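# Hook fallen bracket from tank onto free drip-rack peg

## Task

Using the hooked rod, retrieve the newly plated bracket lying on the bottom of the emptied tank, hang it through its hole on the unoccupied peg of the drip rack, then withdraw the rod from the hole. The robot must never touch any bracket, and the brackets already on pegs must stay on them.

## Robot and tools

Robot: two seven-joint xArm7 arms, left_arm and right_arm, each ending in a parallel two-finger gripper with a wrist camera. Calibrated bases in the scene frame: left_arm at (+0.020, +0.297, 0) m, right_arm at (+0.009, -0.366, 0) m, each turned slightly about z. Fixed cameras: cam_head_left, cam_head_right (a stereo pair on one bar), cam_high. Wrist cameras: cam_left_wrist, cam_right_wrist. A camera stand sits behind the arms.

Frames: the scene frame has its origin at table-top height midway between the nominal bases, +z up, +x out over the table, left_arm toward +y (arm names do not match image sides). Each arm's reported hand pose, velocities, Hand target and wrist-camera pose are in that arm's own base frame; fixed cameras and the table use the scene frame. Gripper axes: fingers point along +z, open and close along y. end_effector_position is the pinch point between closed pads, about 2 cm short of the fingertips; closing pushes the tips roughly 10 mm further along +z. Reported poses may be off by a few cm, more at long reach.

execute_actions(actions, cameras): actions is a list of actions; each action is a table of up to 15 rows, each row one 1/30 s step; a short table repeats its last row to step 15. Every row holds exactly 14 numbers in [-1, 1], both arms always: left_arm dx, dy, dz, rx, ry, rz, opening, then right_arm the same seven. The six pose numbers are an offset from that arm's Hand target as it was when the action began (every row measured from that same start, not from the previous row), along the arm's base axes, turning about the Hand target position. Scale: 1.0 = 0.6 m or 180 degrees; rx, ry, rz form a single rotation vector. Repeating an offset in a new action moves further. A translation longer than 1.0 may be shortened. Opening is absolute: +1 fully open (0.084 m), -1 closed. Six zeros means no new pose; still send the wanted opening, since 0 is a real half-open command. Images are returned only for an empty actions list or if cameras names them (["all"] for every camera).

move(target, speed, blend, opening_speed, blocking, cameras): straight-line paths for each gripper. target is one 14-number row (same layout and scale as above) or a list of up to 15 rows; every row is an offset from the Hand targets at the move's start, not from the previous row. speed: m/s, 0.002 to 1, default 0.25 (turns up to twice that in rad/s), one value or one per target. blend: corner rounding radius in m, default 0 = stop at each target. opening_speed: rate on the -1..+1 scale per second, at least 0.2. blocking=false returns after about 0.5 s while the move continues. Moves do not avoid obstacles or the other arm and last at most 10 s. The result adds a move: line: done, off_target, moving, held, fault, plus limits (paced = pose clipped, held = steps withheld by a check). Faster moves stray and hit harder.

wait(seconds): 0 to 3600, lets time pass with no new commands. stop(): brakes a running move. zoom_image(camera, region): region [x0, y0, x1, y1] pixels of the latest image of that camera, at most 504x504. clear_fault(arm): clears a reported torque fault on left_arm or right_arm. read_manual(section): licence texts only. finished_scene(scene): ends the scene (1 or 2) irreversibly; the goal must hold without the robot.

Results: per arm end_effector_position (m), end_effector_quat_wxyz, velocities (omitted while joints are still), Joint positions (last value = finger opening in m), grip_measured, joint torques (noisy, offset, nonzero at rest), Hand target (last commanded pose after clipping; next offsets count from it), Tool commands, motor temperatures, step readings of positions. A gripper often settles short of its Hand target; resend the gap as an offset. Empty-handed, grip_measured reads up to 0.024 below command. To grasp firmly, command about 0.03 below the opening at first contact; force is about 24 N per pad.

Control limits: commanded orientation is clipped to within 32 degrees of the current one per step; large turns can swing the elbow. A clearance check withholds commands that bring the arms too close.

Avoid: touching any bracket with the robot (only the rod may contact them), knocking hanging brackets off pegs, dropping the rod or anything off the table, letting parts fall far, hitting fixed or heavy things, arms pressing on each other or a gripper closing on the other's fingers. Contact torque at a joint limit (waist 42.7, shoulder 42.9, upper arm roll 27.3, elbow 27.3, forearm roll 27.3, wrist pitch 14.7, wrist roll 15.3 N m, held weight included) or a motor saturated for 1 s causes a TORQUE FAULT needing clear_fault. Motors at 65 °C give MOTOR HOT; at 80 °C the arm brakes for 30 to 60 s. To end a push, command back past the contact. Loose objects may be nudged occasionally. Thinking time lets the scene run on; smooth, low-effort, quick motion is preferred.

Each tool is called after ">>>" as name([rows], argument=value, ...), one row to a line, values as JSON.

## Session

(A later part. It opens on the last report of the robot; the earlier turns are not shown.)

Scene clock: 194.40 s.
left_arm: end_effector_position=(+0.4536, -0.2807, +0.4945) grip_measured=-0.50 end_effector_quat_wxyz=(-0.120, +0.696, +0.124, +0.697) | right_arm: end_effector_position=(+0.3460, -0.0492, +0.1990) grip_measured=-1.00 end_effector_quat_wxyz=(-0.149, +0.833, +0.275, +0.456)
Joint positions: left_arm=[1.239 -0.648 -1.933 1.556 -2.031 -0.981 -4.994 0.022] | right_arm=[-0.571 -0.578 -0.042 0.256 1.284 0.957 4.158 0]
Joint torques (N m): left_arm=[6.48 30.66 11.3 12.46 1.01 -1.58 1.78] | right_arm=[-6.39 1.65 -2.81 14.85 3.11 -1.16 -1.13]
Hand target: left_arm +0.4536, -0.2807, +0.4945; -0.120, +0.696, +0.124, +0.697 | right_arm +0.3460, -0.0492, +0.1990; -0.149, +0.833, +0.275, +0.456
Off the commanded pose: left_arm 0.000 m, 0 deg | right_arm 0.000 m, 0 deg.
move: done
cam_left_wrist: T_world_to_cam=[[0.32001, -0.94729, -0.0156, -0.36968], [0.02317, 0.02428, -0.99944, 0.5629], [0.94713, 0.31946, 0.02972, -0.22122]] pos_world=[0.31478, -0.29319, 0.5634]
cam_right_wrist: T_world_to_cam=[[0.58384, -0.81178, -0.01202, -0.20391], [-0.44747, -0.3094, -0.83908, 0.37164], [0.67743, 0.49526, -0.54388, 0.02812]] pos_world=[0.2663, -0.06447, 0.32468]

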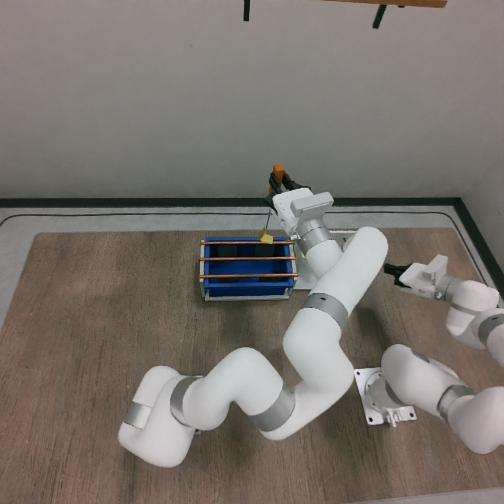

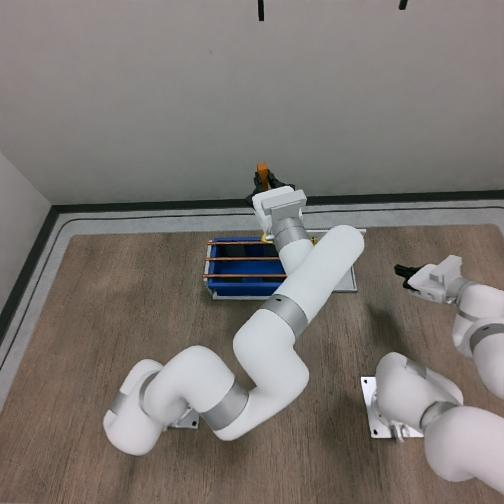

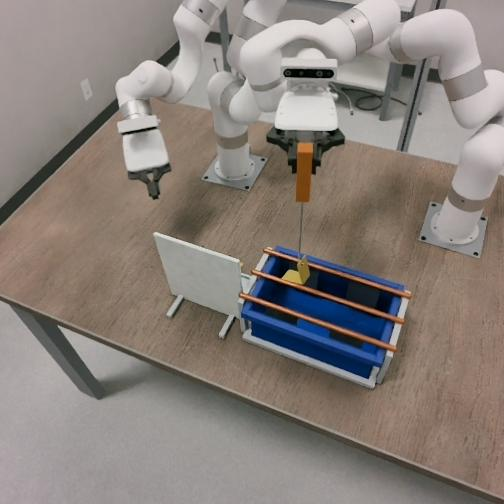

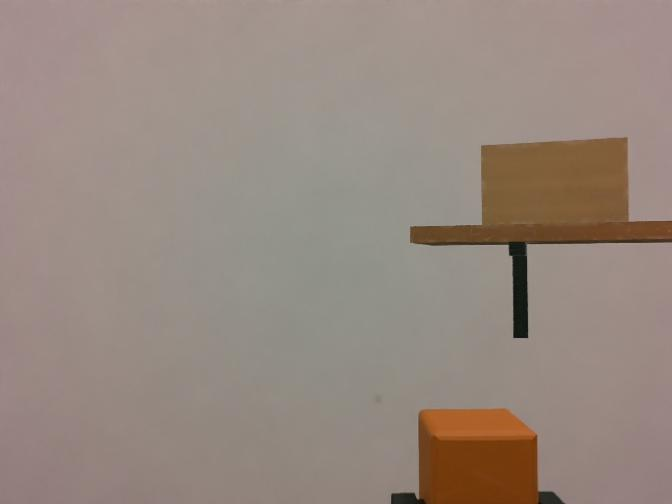

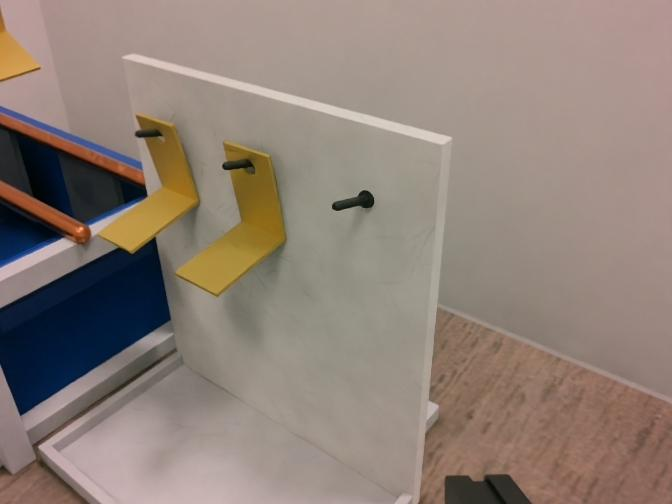

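>>> move([
  [-0.15,-0.2,0.0,0,0,-0.3,-0.75,0,0,0,0,0,0,-1],
  [-0.12,-0.4,0.0,0,0,-0.589,-0.75,0,0,0,0,0,0,-1],
], speed=0.15, blend=0.03, cameras=["all"])

Scene clock: 216.60 s.
left_arm: end_effector_position=(+0.3811, -0.5206, +0.4946) grip_measured=-0.50 end_effector_quat_wxyz=(+0.272, +0.633, -0.381, +0.617) | right_arm: end_effector_position=(+0.3460, -0.0492, +0.1990) grip_measured=-1.00 end_effector_quat_wxyz=(-0.149, +0.833, +0.275, +0.456)
Joint positions: left_arm=[-1.594 0.021 0.698 1.025 0.135 -0.475 -6.285 0.022] | right_arm=[-0.571 -0.578 -0.042 0.256 1.284 0.957 4.158 0]
Joint torques (N m): left_arm=[6.43 -14.33 -2.01 12.36 -1.05 -2.79 -1.81] | right_arm=[-6.42 1.45 -2.53 14.96 1.71 -0.72 -1.11]
Hand target: left_arm +0.3816, -0.5207, +0.4945; +0.483, +0.519, -0.480, +0.517 | right_arm +0.3460, -0.0492, +0.1990; -0.149, +0.833, +0.275, +0.456
Off the commanded pose: left_arm 0.001 m, 32 deg; orientation clipped | right_arm 0.000 m, 0 deg.
joint sent to its limit (left arm) — joint 7 (wrist roll), lower limit. The joint targets are off in orientation, not in position.
move: off_target (left_arm); limits=paced
cam_left_wrist: T_world_to_cam=[[-0.82794, -0.54188, -0.14449, 0.13859], [0.08474, 0.1338, -0.98738, 0.59808], [0.55437, -0.82974, -0.06486, -0.47762]] pos_world=[0.32884, -0.40122, 0.57958]
cam_right_wrist: T_world_to_cam=[[0.58388, -0.81175, -0.01205, -0.20385], [-0.44749, -0.30942, -0.83905, 0.3716], [0.67737, 0.49529, -0.54392, 0.02821]] pos_world=[0.2662, -0.06447, 0.32468]

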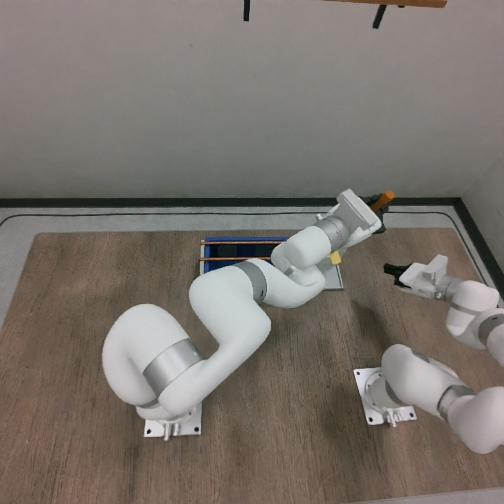

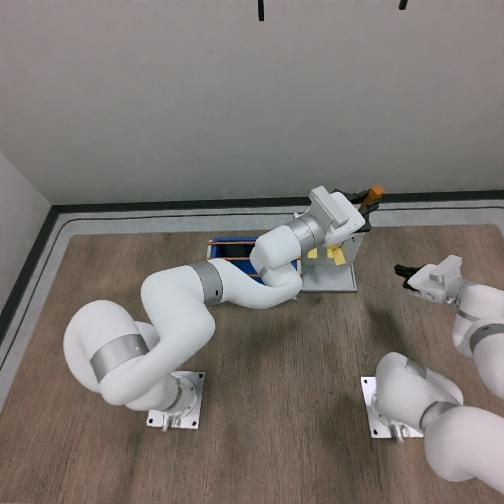

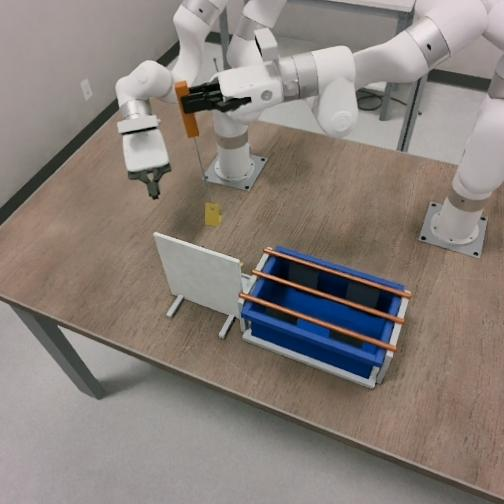

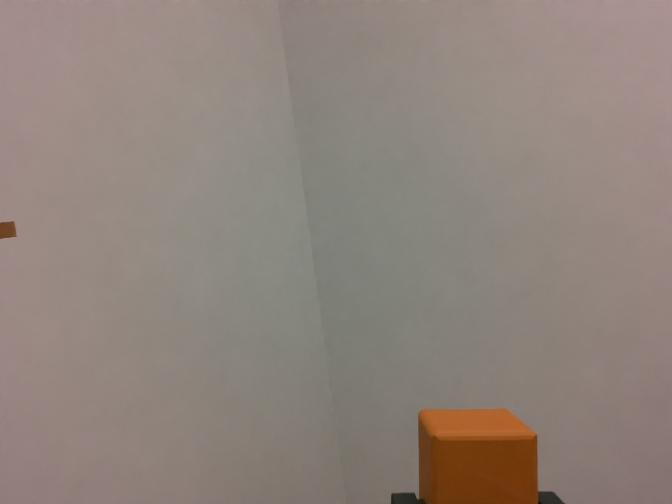

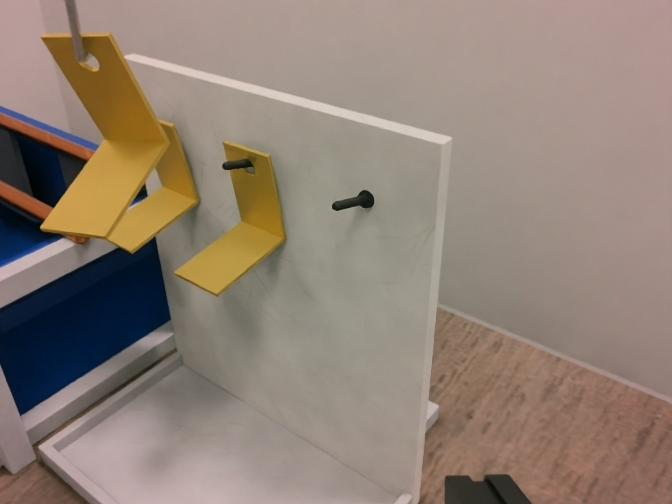

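>>> move([
  [0.03,-0.02,-0.03,0,0,0.142,-0.75,0,0,0,0,0,0,-1],
  [0.065,-0.029,-0.12,0,0,0.142,-0.75,0,0,0,0,0,0,-1],
], speed=0.08, cameras=["cam_right_wrist","cam_high"])

Scene clock: 261.67 s.
left_arm: end_effector_position=(+0.4206, -0.5381, +0.4226) grip_measured=-0.50 end_effector_quat_wxyz=(+0.356, +0.612, -0.354, +0.611) | right_arm: end_effector_position=(+0.3460, -0.0492, +0.1990) grip_measured=-1.00 end_effector_quat_wxyz=(-0.149, +0.833, +0.275, +0.456)
Joint positions: left_arm=[-0.123 0.407 -0.824 1.087 0.212 -0.737 -6.149 0.022] | right_arm=[-0.571 -0.578 -0.042 0.256 1.284 0.957 4.158 0]
Joint torques (N m): left_arm=[-5.45 -18.74 -5.2 14.93 1.74 -2.87 1.71] | right_arm=[-6.38 1.17 -1.96 15.54 -0.68 0.16 -1.13]
Hand target: left_arm +0.4206, -0.5381, +0.4225; +0.356, +0.612, -0.354, +0.611 | right_arm +0.3460, -0.0492, +0.1990; -0.149, +0.833, +0.275, +0.456
Off the commanded pose: left_arm 0.000 m, 0 deg | right_arm 0.000 m, 0 deg.
move: done
cam_right_wrist: T_world_to_cam=[[0.58388, -0.81175, -0.01205, -0.20385], [-0.44749, -0.30942, -0.83905, 0.3716], [0.67737, 0.49529, -0.54392, 0.02821]] pos_world=[0.2662, -0.06447, 0.32468]
Images, in order (width x height): cam_high 504x504, cam_right_wrist 672x504.

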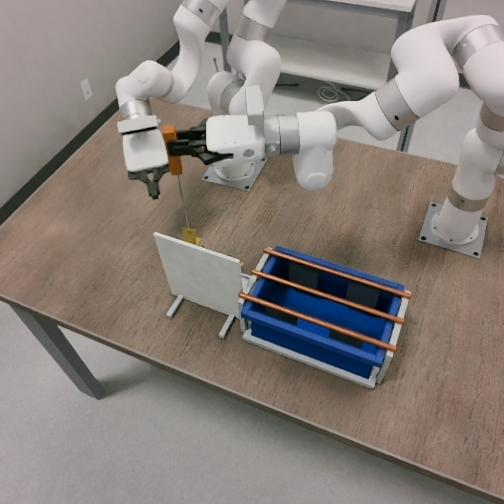

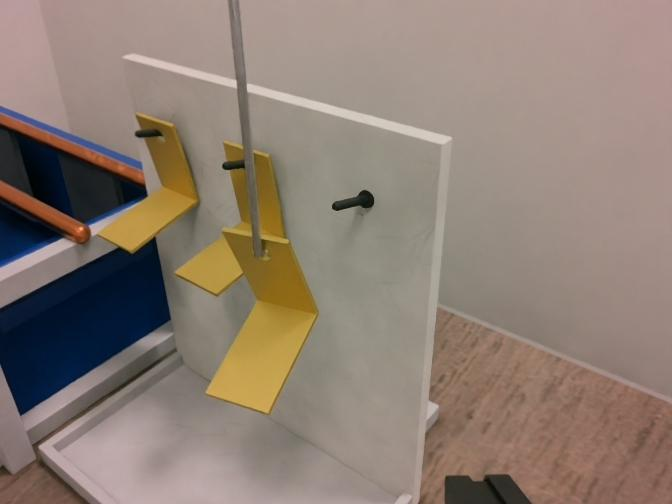

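>>> move(target=[0,0,0,0,0,-0.06,-0.75,0,0,0,0,0,0,-1], speed=0.1, cameras=["cam_head_left"])

Scene clock: 266.50 s.
left_arm: end_effector_position=(+0.4206, -0.5381, +0.4226) grip_measured=-0.50 end_effector_quat_wxyz=(+0.412, +0.576, -0.410, +0.574) | right_arm: end_effector_position=(+0.3460, -0.0492, +0.1990) grip_measured=-1.00 end_effector_quat_wxyz=(-0.149, +0.833, +0.275, +0.456)
Joint positions: left_arm=[0.153 0.606 -1.066 1.168 0.652 -0.613 -6.285 0.022] | right_arm=[-0.571 -0.578 -0.042 0.256 1.284 0.957 4.158 0]
Joint torques (N m): left_arm=[6.63 -17.83 -16.07 13.99 1.56 -0.58 -1.95] | right_arm=[-6.2 1.12 -1.86 15.67 -0.47 0.13 -1.06]
Hand target: left_arm +0.4206, -0.5381, +0.4225; +0.412, +0.576, -0.410, +0.574 | right_arm +0.3460, -0.0492, +0.1990; -0.149, +0.833, +0.275, +0.456
Off the commanded pose: left_arm 0.000 m, 0 deg | right_arm 0.000 m, 0 deg.
joint sent to its limit (left arm) — joint 7 (wrist roll), lower limit. The joint targets still meet the commanded pose.
move: done

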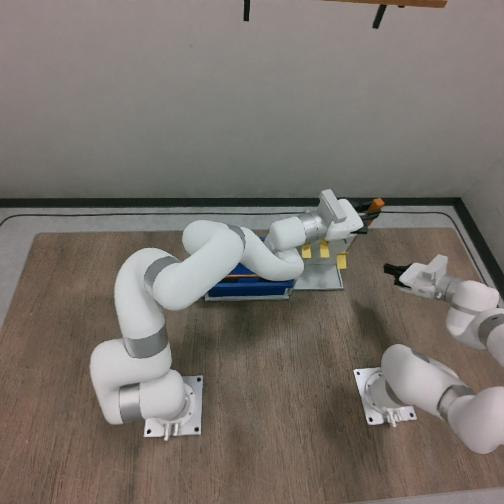

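>>> move(target=[0,0,0,0,0,-0.06,-0.75,0,0,0,0,0,0,-1], speed=0.1, cameras=["cam_head_left","cam_right_wrist"])

Scene clock: 270.67 s.
left_arm: end_effector_position=(+0.4206, -0.5381, +0.4225) grip_measured=-0.50 end_effector_quat_wxyz=(+0.465, +0.535, -0.462, +0.533) | right_arm: end_effector_position=(+0.3460, -0.0492, +0.1990) grip_measured=-1.00 end_effector_quat_wxyz=(-0.149, +0.833, +0.275, +0.456)
Joint positions: left_arm=[0.338 1.107 -1.452 1.293 1.127 -0.226 -6.268 0.022] | right_arm=[-0.571 -0.578 -0.042 0.256 1.284 0.957 4.158 0]
Joint torques (N m): left_arm=[6.43 -19.47 -26.48 8.77 1.56 -0.45 1.75] | right_arm=[-6.12 1.11 -1.73 15.8 -0.59 0.14 -1.02]
Hand target: left_arm +0.4206, -0.5381, +0.4225; +0.465, +0.535, -0.462, +0.533 | right_arm +0.3460, -0.0492, +0.1990; -0.149, +0.833, +0.275, +0.456
Off the commanded pose: left_arm 0.000 m, 0 deg | right_arm 0.000 m, 0 deg.
move: done
cam_right_wrist: T_world_to_cam=[[0.58388, -0.81175, -0.01205, -0.20385], [-0.44749, -0.30942, -0.83905, 0.3716], [0.67737, 0.49529, -0.54392, 0.02821]] pos_world=[0.2662, -0.06447, 0.32468]

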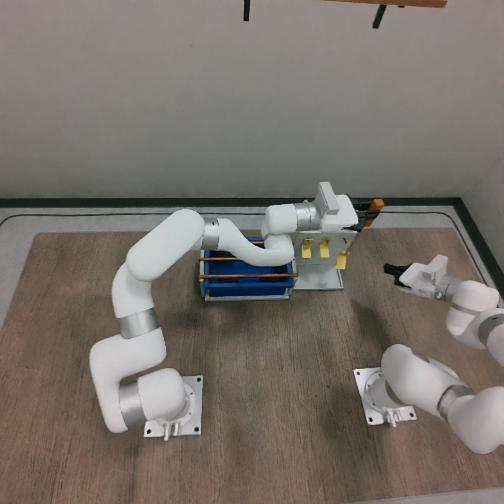

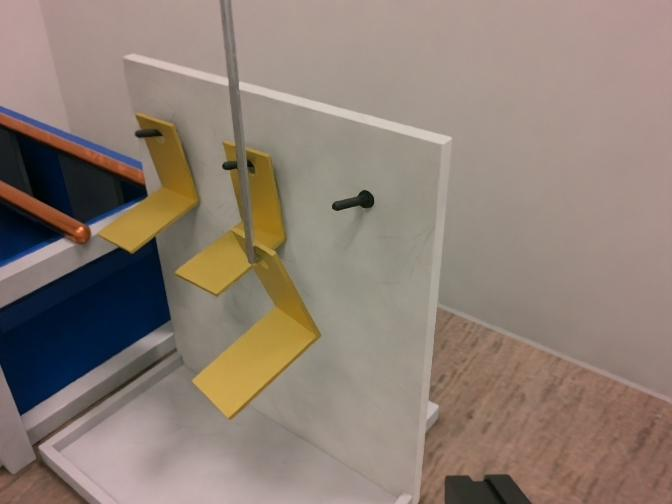

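>>> move([
  [0,0,0.02,0,0,0,-0.75,0,0,0,0,0,0,-1],
  [0.045,-0.007,0.02,0,0,0,-0.75,0,0,0,0,0,0,-1],
], speed=0.05, cameras=["cam_head_right","cam_right_wrist"])

>>> zoom_image(camera="cam_right_wrist", region=[240, 130, 420, 310])

>>> zoom_image(camera="cam_head_right", region=[290, 200, 380, 290])

Scene clock: 276.23 s.
left_arm: end_effector_position=(+0.4476, -0.5423, +0.4345) grip_measured=-0.50 end_effector_quat_wxyz=(+0.465, +0.535, -0.462, +0.533) | right_arm: end_effector_position=(+0.3460, -0.0492, +0.1990) grip_measured=-1.00 end_effector_quat_wxyz=(-0.149, +0.833, +0.275, +0.456)
Joint positions: left_arm=[0.31 1.271 -1.575 1.389 1.142 -0.05 -6.155 0.022] | right_arm=[-0.571 -0.578 -0.042 0.256 1.284 0.957 4.158 0]
Joint torques (N m): left_arm=[-5.98 -21.98 -27.96 6.56 -1.03 -0.38 1.84] | right_arm=[-6.16 1.06 -1.64 15.85 -0.56 0.08 -1.07]
Hand target: left_arm +0.4476, -0.5423, +0.4345; +0.465, +0.535, -0.462, +0.533 | right_arm +0.3460, -0.0492, +0.1990; -0.149, +0.833, +0.275, +0.456
Off the commanded pose: left_arm 0.000 m, 0 deg | right_arm 0.000 m, 0 deg.
move: done
cam_right_wrist: T_world_to_cam=[[0.58388, -0.81175, -0.01205, -0.20385], [-0.44749, -0.30942, -0.83905, 0.3716], [0.67737, 0.49529, -0.54392, 0.02821]] pos_world=[0.2662, -0.06447, 0.32468]

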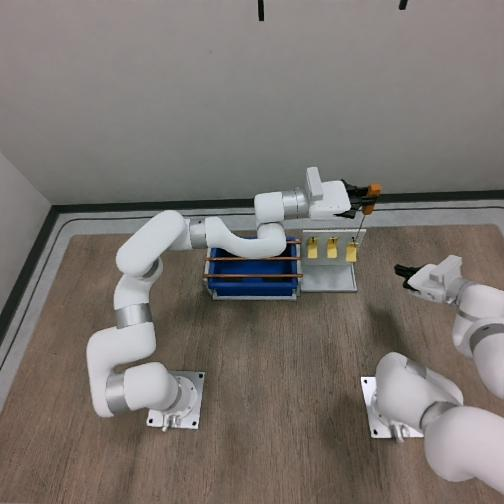

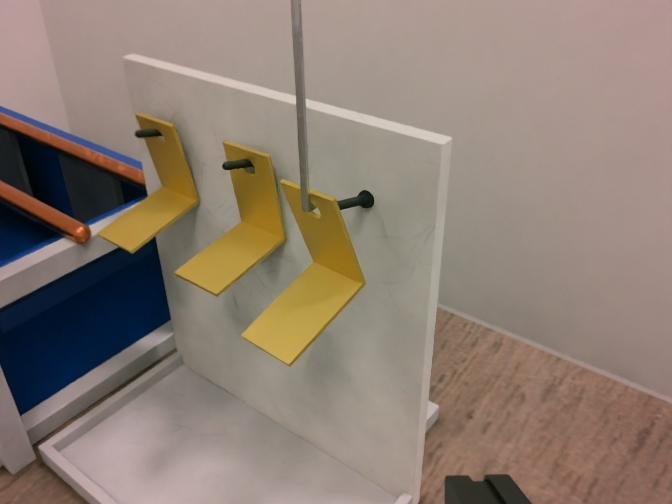

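Scaled by 2.800 from the camera's image (finer frame: 960x720).

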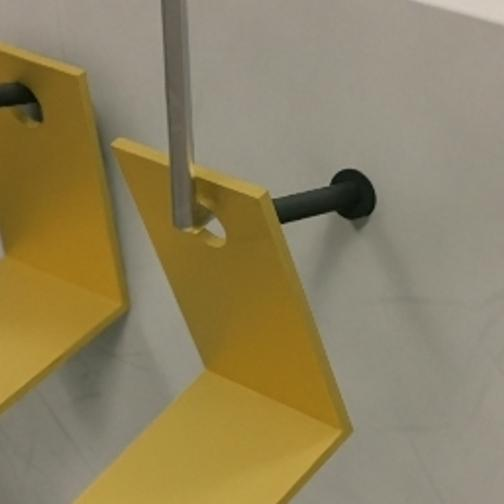

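Scaled by 5.600 from the camera's image (finer frame: 720x720).

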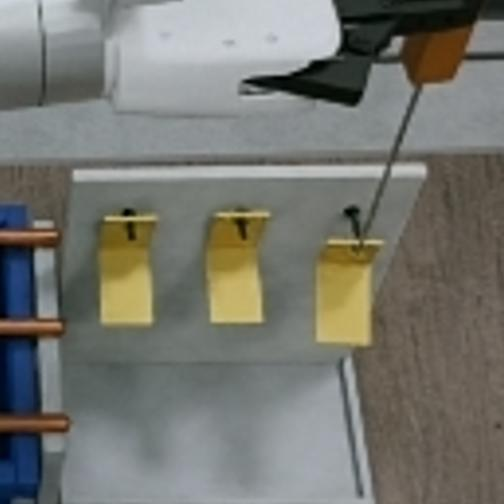

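>>> move(target=[0,-0.0088,-0.001,0,0,0,-0.75,0,0,0,0,0,0,-1], speed=0.05, cameras=["cam_head_right","cam_right_wrist"])

>>> zoom_image(camera="cam_right_wrist", region=[270, 150, 390, 270])

>>> zoom_image(camera="cam_head_right", region=[320, 220, 380, 270])

Scene clock: 281.67 s.
left_arm: end_effector_position=(+0.4477, -0.5476, +0.4339) grip_measured=-0.50 end_effector_quat_wxyz=(+0.465, +0.535, -0.462, +0.533) | right_arm: end_effector_position=(+0.3460, -0.0492, +0.1990) grip_measured=-1.00 end_effector_quat_wxyz=(-0.149, +0.833, +0.275, +0.456)
Joint positions: left_arm=[0.292 1.268 -1.566 1.405 1.141 -0.054 -6.157 0.022] | right_arm=[-0.571 -0.578 -0.042 0.256 1.284 0.957 4.158 0]
Joint torques (N m): left_arm=[-5.91 -36.18 -23.24 6.8 -0.76 -2.75 -1.94] | right_arm=[-6.02 0.97 -1.56 16.05 -0.65 0.1 -1.05]
Hand target: left_arm +0.4476, -0.5476, +0.4339; +0.465, +0.535, -0.462, +0.533 | right_arm +0.3460, -0.0492, +0.1990; -0.149, +0.833, +0.275, +0.456
Off the commanded pose: left_arm 0.000 m, 0 deg | right_arm 0.000 m, 0 deg.
move: done
cam_right_wrist: T_world_to_cam=[[0.58388, -0.81175, -0.01205, -0.20385], [-0.44749, -0.30942, -0.83905, 0.3716], [0.67737, 0.49529, -0.54392, 0.02821]] pos_world=[0.2662, -0.06447, 0.32468]

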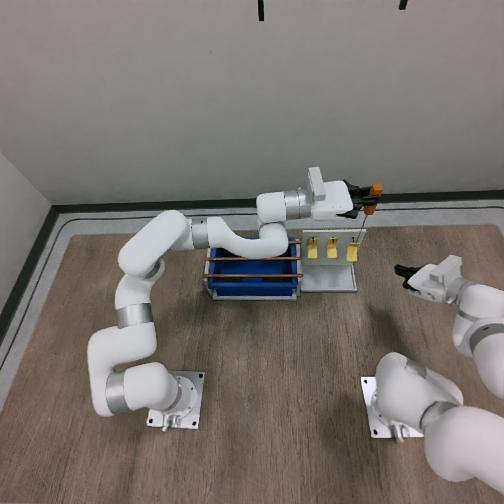

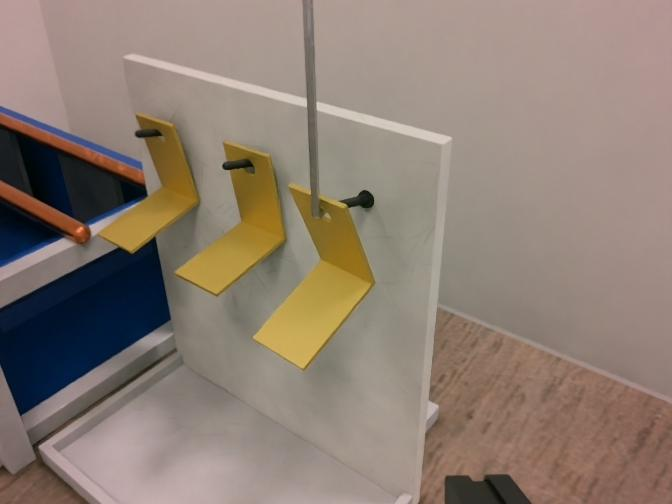

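Scaled by 4.200 from the camera's image (finer frame: 960x720).

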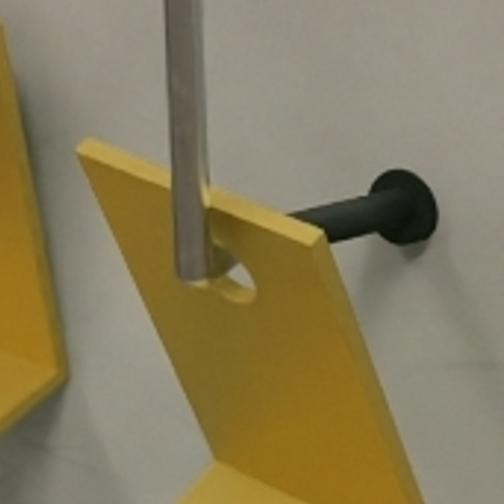

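Scaled by 8.400 from the camera's image (finer frame: 720x720).

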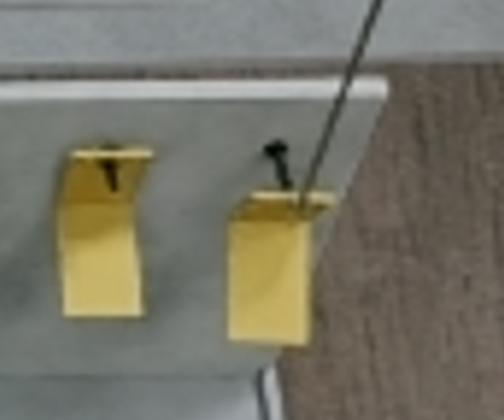

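>>> move(target=[0.01,-0.001,0.0015,0,0,0,-0.75,0,0,0,0,0,0,-1], speed=0.03, cameras=["cam_head_right","cam_right_wrist"])

>>> zoom_image(camera="cam_right_wrist", region=[270, 150, 390, 270])

>>> zoom_image(camera="cam_head_right", region=[320, 220, 380, 270])

Scene clock: 285.73 s.
left_arm: end_effector_position=(+0.4536, -0.5482, +0.4348) grip_measured=-0.50 end_effector_quat_wxyz=(+0.465, +0.535, -0.462, +0.533) | right_arm: end_effector_position=(+0.3460, -0.0492, +0.1990) grip_measured=-1.00 end_effector_quat_wxyz=(-0.149, +0.833, +0.275, +0.456)
Joint positions: left_arm=[0.284 1.296 -1.587 1.423 1.137 -0.024 -6.127 0.022] | right_arm=[-0.571 -0.578 -0.042 0.256 1.284 0.957 4.158 0]
Joint torques (N m): left_arm=[-5.91 -23.23 -28.18 6.27 -0.94 -0.57 2.01] | right_arm=[-5.95 1.06 -1.47 16.17 -0.57 0.15 -0.94]
Hand target: left_arm +0.4536, -0.5482, +0.4348; +0.465, +0.535, -0.462, +0.533 | right_arm +0.3460, -0.0492, +0.1990; -0.149, +0.833, +0.275, +0.456
Off the commanded pose: left_arm 0.000 m, 0 deg | right_arm 0.000 m, 0 deg.
move: done
cam_right_wrist: T_world_to_cam=[[0.58388, -0.81175, -0.01205, -0.20385], [-0.44749, -0.30942, -0.83905, 0.3716], [0.67737, 0.49529, -0.54392, 0.02821]] pos_world=[0.2662, -0.06447, 0.32468]

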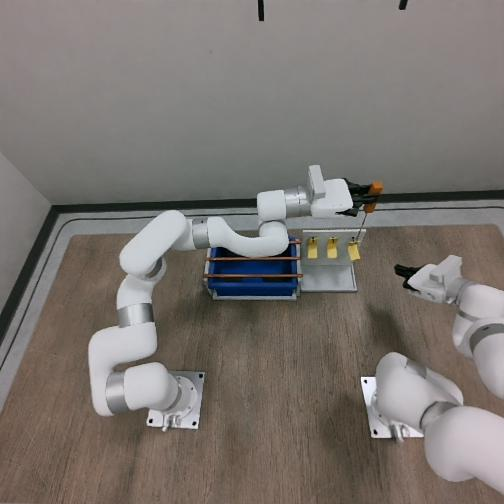

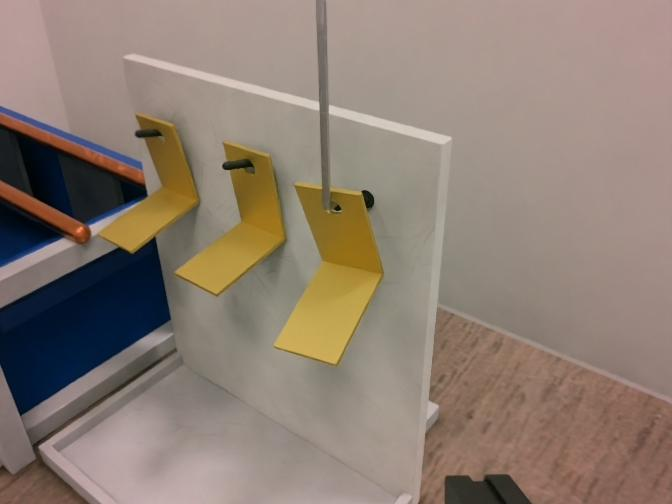

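Scaled by 4.200 from the camera's image (finer frame: 960x720).

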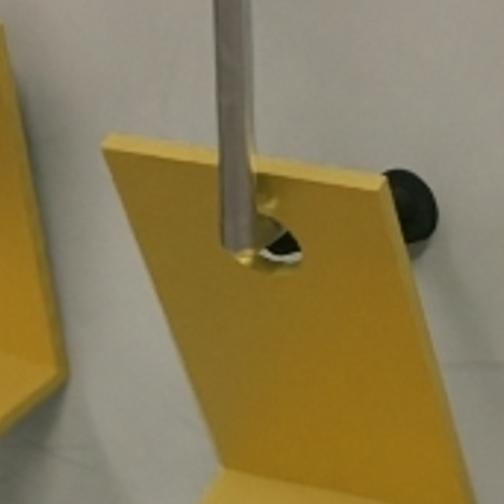

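Scaled by 8.400 from the camera's image (finer frame: 720x720).

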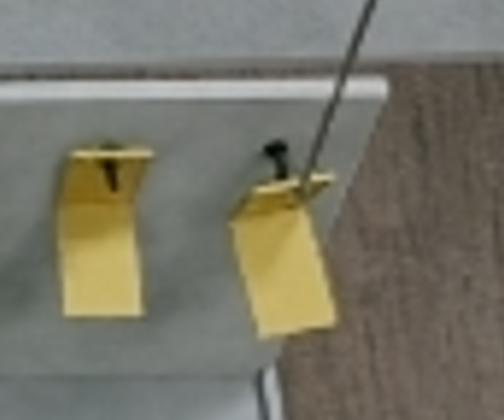

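>>> zoom_image(camera="cam_right_wrist", region=[310, 180, 370, 225])

Scaled by 8.400 from the camera's image (finer frame: 960x720).

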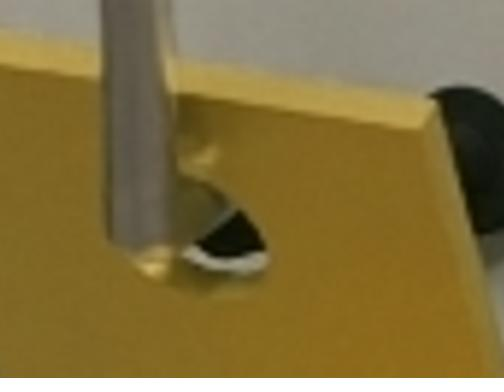

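>>> move([
  [0,0,0.0012,0,0,0,-0.75,0,0,0,0,0,0,-1],
  [0.005,0,0.0012,0,0,0,-0.75,0,0,0,0,0,0,-1],
], speed=0.03, cameras=["cam_head_right","cam_right_wrist"])

>>> zoom_image(camera="cam_right_wrist", region=[290, 160, 390, 240])

>>> zoom_image(camera="cam_head_right", region=[320, 220, 380, 270])

Scene clock: 295.10 s.
left_arm: end_effector_position=(+0.4566, -0.5482, +0.4356) grip_measured=-0.50 end_effector_quat_wxyz=(+0.465, +0.535, -0.462, +0.533) | right_arm: end_effector_position=(+0.3460, -0.0492, +0.1990) grip_measured=-1.00 end_effector_quat_wxyz=(-0.149, +0.833, +0.275, +0.456)
Joint positions: left_arm=[0.281 1.31 -1.598 1.432 1.133 -0.01 -6.113 0.022] | right_arm=[-0.571 -0.578 -0.042 0.256 1.284 0.957 4.158 0]
Joint torques (N m): left_arm=[-5.85 -23.37 -28.21 6.22 -1.01 -0.69 2.03] | right_arm=[-5.86 0.88 -1.43 16.26 -0.55 0.07 -0.99]
Hand target: left_arm +0.4566, -0.5482, +0.4356; +0.465, +0.535, -0.462, +0.533 | right_arm +0.3460, -0.0492, +0.1990; -0.149, +0.833, +0.275, +0.456
Off the commanded pose: left_arm 0.000 m, 0 deg | right_arm 0.000 m, 0 deg.
move: done
cam_right_wrist: T_world_to_cam=[[0.58388, -0.81175, -0.01205, -0.20385], [-0.44749, -0.30942, -0.83905, 0.3716], [0.67737, 0.49529, -0.54392, 0.02821]] pos_world=[0.2662, -0.06447, 0.32468]

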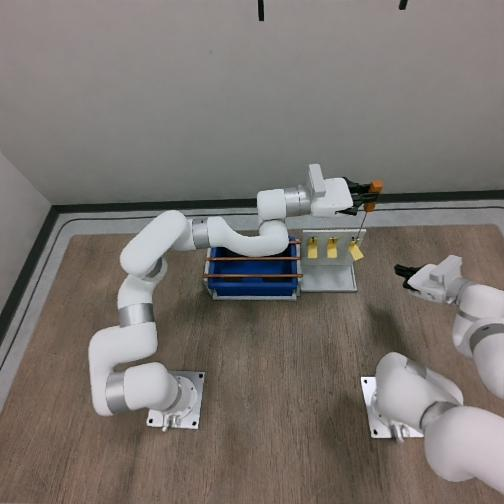

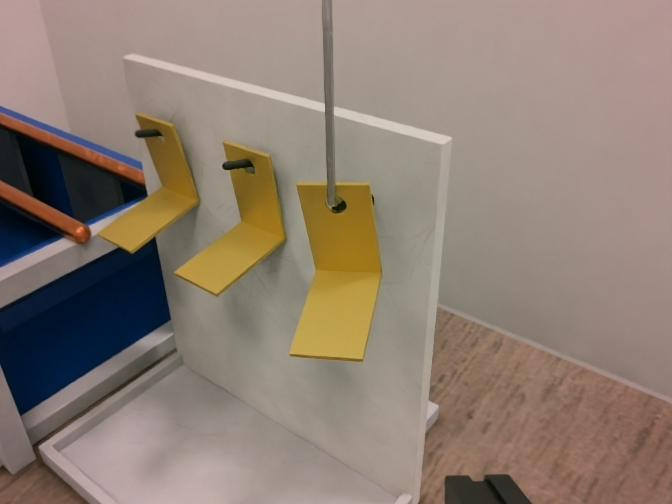

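Scaled by 5.040 from the camera's image (finer frame: 960x720).

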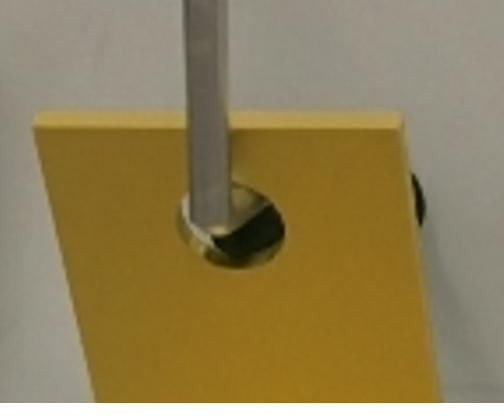

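Scaled by 8.400 from the camera's image (finer frame: 720x720).

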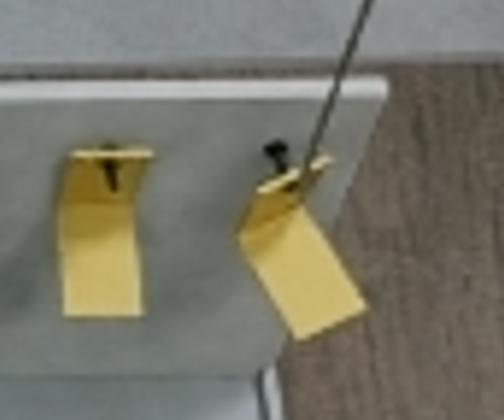

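>>> move(target=[0.008,0,0.0,0,0,0,-0.75,0,0,0,0,0,0,-1], speed=0.03, cameras=["cam_head_right","cam_right_wrist"])

>>> zoom_image(camera="cam_right_wrist", region=[290, 160, 390, 240])

>>> zoom_image(camera="cam_head_right", region=[320, 220, 380, 270])

Scene clock: 304.53 s.
left_arm: end_effector_position=(+0.4614, -0.5482, +0.4355) grip_measured=-0.50 end_effector_quat_wxyz=(+0.465, +0.535, -0.462, +0.533) | right_arm: end_effector_position=(+0.3460, -0.0492, +0.1990) grip_measured=-1.00 end_effector_quat_wxyz=(-0.149, +0.833, +0.275, +0.456)
Joint positions: left_arm=[0.275 1.331 -1.613 1.446 1.129 0.011 -6.089 0.022] | right_arm=[-0.571 -0.578 -0.042 0.256 1.284 0.957 4.158 0]
Joint torques (N m): left_arm=[-5.21 -24.19 -29.44 6.46 -0.75 -0.9 2.26] | right_arm=[-5.87 0.77 -1.27 16.41 -0.61 0.06 -0.99]
Hand target: left_arm +0.4614, -0.5482, +0.4356; +0.465, +0.535, -0.462, +0.533 | right_arm +0.3460, -0.0492, +0.1990; -0.149, +0.833, +0.275, +0.456
Off the commanded pose: left_arm 0.000 m, 0 deg | right_arm 0.000 m, 0 deg.
move: done
cam_right_wrist: T_world_to_cam=[[0.58388, -0.81175, -0.01205, -0.20385], [-0.44749, -0.30942, -0.83905, 0.3716], [0.67737, 0.49529, -0.54392, 0.02821]] pos_world=[0.2662, -0.06447, 0.32468]

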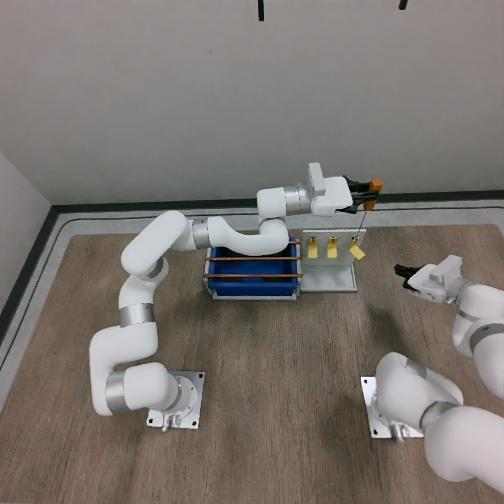

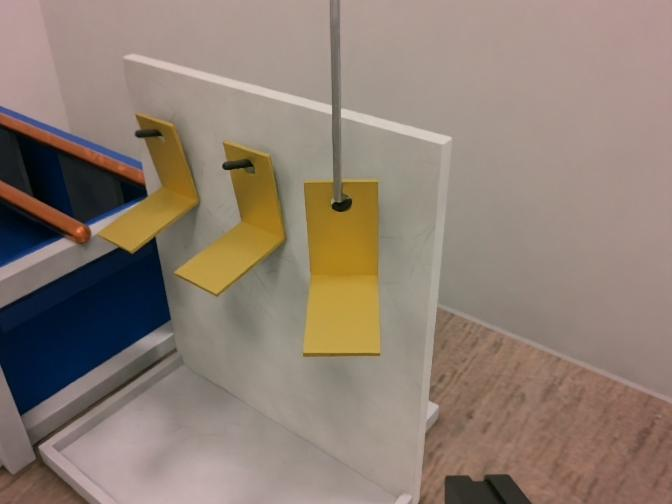

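Scaled by 5.040 from the camera's image (finer frame: 960x720).

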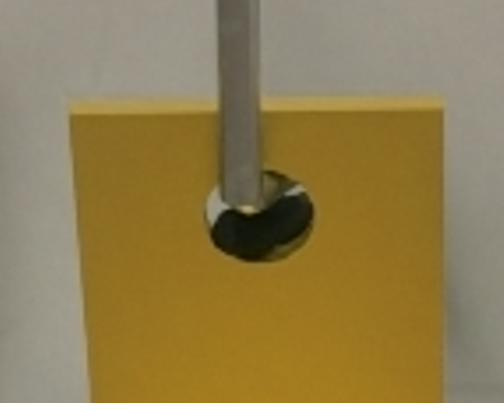

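Scaled by 8.400 from the camera's image (finer frame: 720x720).

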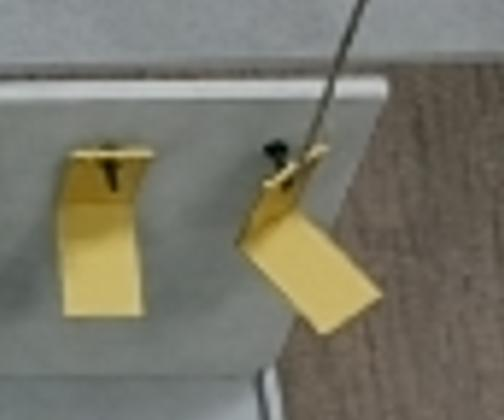

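>>> move([
  [0.005,0,0.0,0,0,0,-0.75,0,0,0,0,0,0,-1],
  [0.005,0.004,-0.001,0,0,0,-0.75,0,0,0,0,0,0,-1],
  [0.004,0.006,-0.005,0,0,0,-0.75,0,0,0,0,0,0,-1],
], speed=0.03, cameras=["cam_head_right","cam_right_wrist"])

>>> zoom_image(camera="cam_right_wrist", region=[290, 160, 390, 240])

>>> zoom_image(camera="cam_head_right", region=[320, 220, 380, 270])

Scene clock: 308.90 s.
left_arm: end_effector_position=(+0.4638, -0.5445, +0.4329) grip_measured=-0.50 end_effector_quat_wxyz=(+0.465, +0.535, -0.462, +0.533) | right_arm: end_effector_position=(+0.3460, -0.0492, +0.1990) grip_measured=-1.00 end_effector_quat_wxyz=(-0.149, +0.833, +0.275, +0.456)
Joint positions: left_arm=[0.285 1.346 -1.62 1.439 1.129 0.018 -6.075 0.022] | right_arm=[-0.571 -0.578 -0.042 0.256 1.284 0.957 4.158 0]
Joint torques (N m): left_arm=[6.1 -16.63 -1.89 -2.13 1.41 2.34 -2.09] | right_arm=[-5.95 0.94 -1.1 16.45 -0.59 0.04 -0.93]
Hand target: left_arm +0.4638, -0.5446, +0.4326; +0.465, +0.535, -0.462, +0.533 | right_arm +0.3460, -0.0492, +0.1990; -0.149, +0.833, +0.275, +0.456
Off the commanded pose: left_arm 0.000 m, 0 deg | right_arm 0.000 m, 0 deg.
move: done
cam_right_wrist: T_world_to_cam=[[0.58388, -0.81175, -0.01205, -0.20385], [-0.44749, -0.30942, -0.83905, 0.3716], [0.67737, 0.49529, -0.54392, 0.02821]] pos_world=[0.2662, -0.06447, 0.32468]

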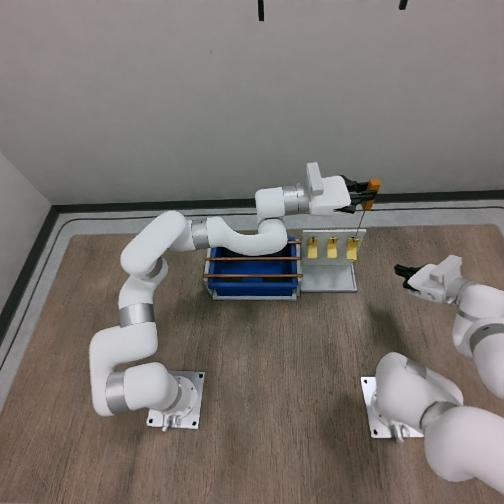

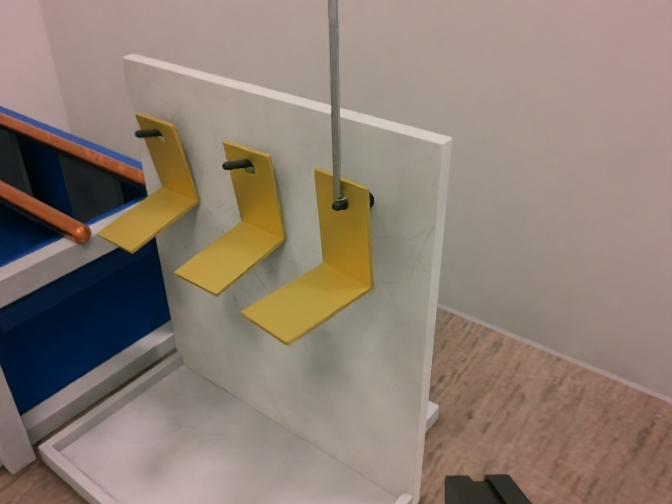

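Scaled by 5.040 from the camera's image (finer frame: 960x720).

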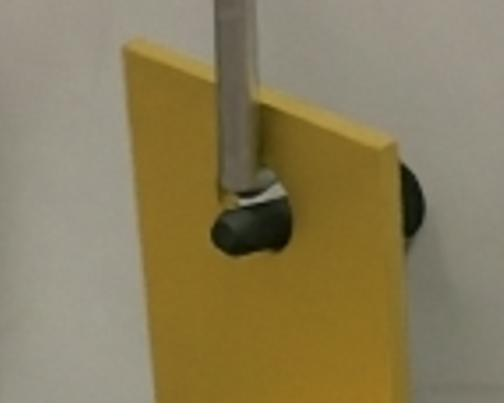

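Scaled by 8.400 from the camera's image (finer frame: 720x720).

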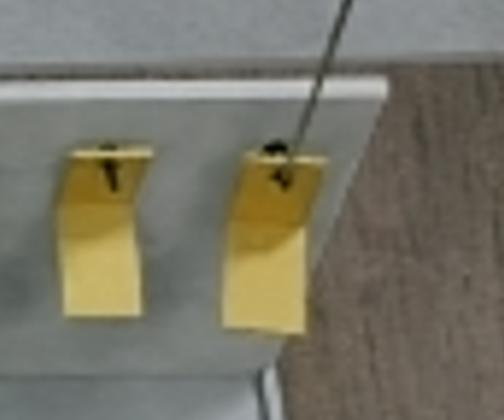

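>>> move([
  [0,0,0.001,0,0,0,-0.75,0,0,0,0,0,0,-1],
  [-0.008,-0.0012,0.001,0,0,0,-0.75,0,0,0,0,0,0,-1],
], speed=0.02, cameras=["cam_head_right","cam_right_wrist"])

>>> zoom_image(camera="cam_right_wrist", region=[290, 160, 390, 240])

Scene clock: 312.70 s.
left_arm: end_effector_position=(+0.4591, -0.5453, +0.4331) grip_measured=-0.50 end_effector_quat_wxyz=(+0.465, +0.535, -0.462, +0.533) | right_arm: end_effector_position=(+0.3460, -0.0492, +0.1990) grip_measured=-1.00 end_effector_quat_wxyz=(-0.149, +0.833, +0.275, +0.456)
Joint positions: left_arm=[0.288 1.325 -1.605 1.428 1.134 -0.002 -6.099 0.022] | right_arm=[-0.571 -0.578 -0.042 0.256 1.284 0.957 4.158 0]
Joint torques (N m): left_arm=[0.26 -29.78 -7.79 -3.96 0.93 1.72 -2.98] | right_arm=[-5.82 0.86 -1.09 16.57 -0.47 0 -0.97]
Hand target: left_arm +0.4590, -0.5453, +0.4332; +0.465, +0.535, -0.462, +0.533 | right_arm +0.3460, -0.0492, +0.1990; -0.149, +0.833, +0.275, +0.456
Off the commanded pose: left_arm 0.000 m, 0 deg | right_arm 0.000 m, 0 deg.
move: done
cam_right_wrist: T_world_to_cam=[[0.58388, -0.81175, -0.01205, -0.20385], [-0.44749, -0.30942, -0.83905, 0.3716], [0.67737, 0.49529, -0.54392, 0.02821]] pos_world=[0.2662, -0.06447, 0.32468]

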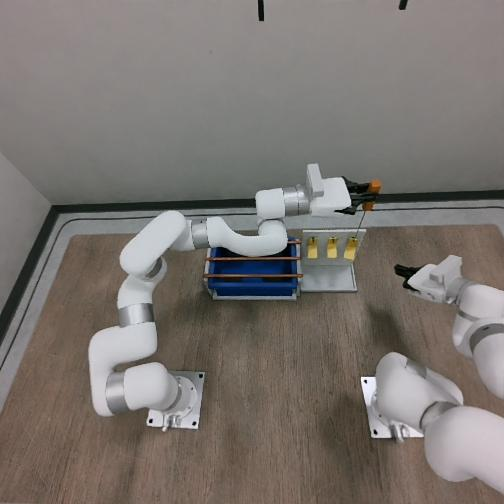

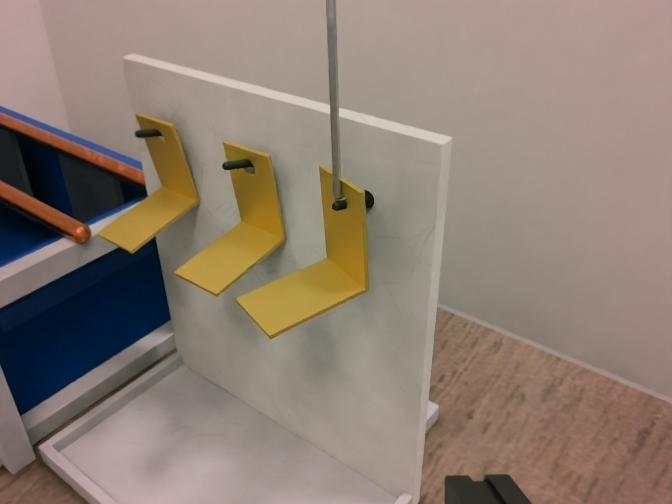

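Scaled by 5.040 from the camera's image (finer frame: 960x720).

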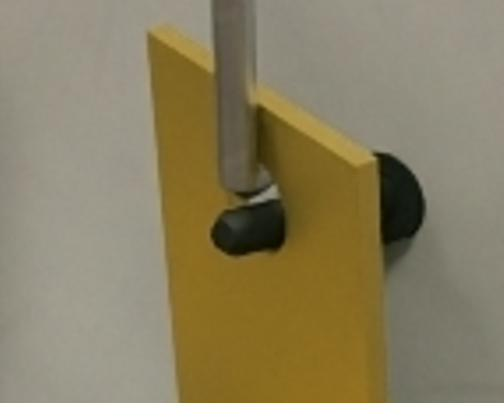

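>>> move([
  [-0.012,-0.0017,0.0,0,0,0,-0.75,0,0,0,0,0,0,-1],
  [-0.05,-0.007,0.0,0,0,0,-0.75,0,0,0,0,0,0,-1],
], speed=0.025, cameras=["cam_head_right","cam_right_wrist"])

>>> zoom_image(camera="cam_right_wrist", region=[260, 130, 420, 290])

Scene clock: 317.27 s.
left_arm: end_effector_position=(+0.4704, -0.5381, +0.4392) grip_measured=-0.49 end_effector_quat_wxyz=(+0.452, +0.543, -0.448, +0.547) | right_arm: end_effector_position=(+0.3460, -0.0492, +0.1990) grip_measured=-1.00 end_effector_quat_wxyz=(-0.149, +0.833, +0.275, +0.456)
Joint positions: left_arm=[0.297 1.237 -1.539 1.439 1.143 -0.081 -6.185 0.022] | right_arm=[-0.571 -0.578 -0.042 0.256 1.284 0.957 4.158 0]
Joint torques (N m): left_arm=[0.79 -36.54 -49.07 15.1 0.52 -7.14 -0.33] | right_arm=[-6 0.74 -1.07 16.61 -0.54 0.05 -0.98]
Hand target: left_arm +0.4704, -0.5381, +0.4392; +0.452, +0.543, -0.448, +0.547 (not the last commanded pose) | right_arm +0.3460, -0.0492, +0.1990; -0.149, +0.833, +0.275, +0.456
Tool commands: left_gripper/opening=-0.75 right_gripper/opening=-1.0
Off the commanded pose: left_arm 0.043 m, 3 deg | right_arm 0.000 m, 0 deg.
TORQUE FAULT: the external load on joint 4 (elbow) of the left arm reached its load limit, and that arm stopped. The contact can be on any part of that arm beyond that joint, not only on its tool. A torque fault puts only its own arm into a fault stop. That arm's remaining commands of this call were not run. The hold on joint 4 (elbow) of that arm was moved back by the arm itself, up to 3 degrees, as the stop began. That arm is still stopped at the end of this call. While its stop runs, that arm, its gripper or tool too, takes no new command.
CLEAR FAULT: the left arm stays stopped (state 4) until you call clear_fault(arm="left_arm").
End effector pose when the fault began: left_arm: position (+0.4429, -0.5472, +0.4333), quat_wxyz (+0.464, +0.535, -0.462, +0.534)
Joint positions when the fault began: left_arm=[0.297 1.237 -1.544 1.39 1.143 -0.084 -6.184 0.023]
move: fault (left_arm); path passed 1 of 2 targets
cam_right_wrist: T_world_to_cam=[[0.58388, -0.81175, -0.01205, -0.20385], [-0.44749, -0.30942, -0.83905, 0.3716], [0.67737, 0.49529, -0.54392, 0.02821]] pos_world=[0.2662, -0.06447, 0.32468]

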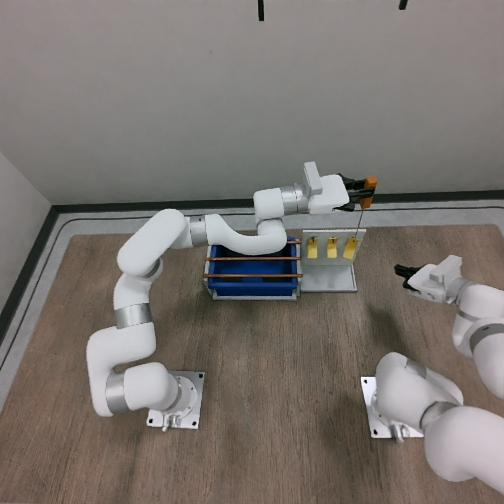

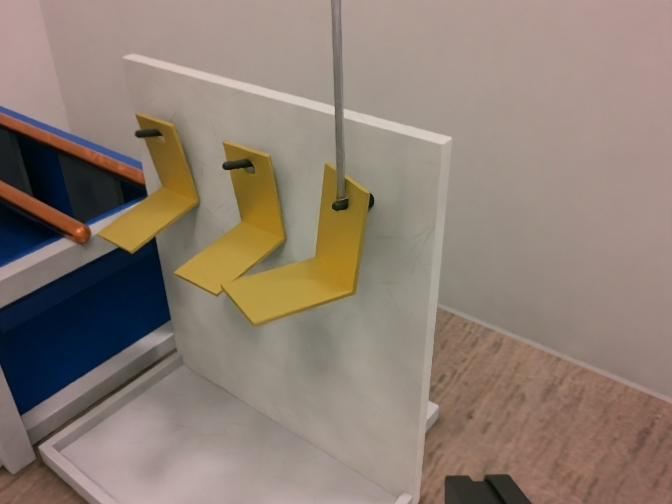

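Scaled by 3.150 from the camera's image (finer frame: 960x720).

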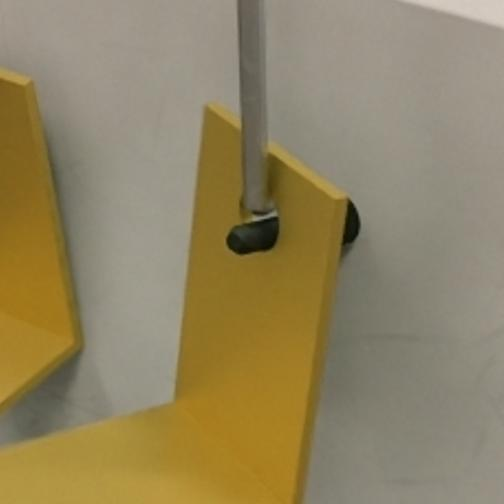

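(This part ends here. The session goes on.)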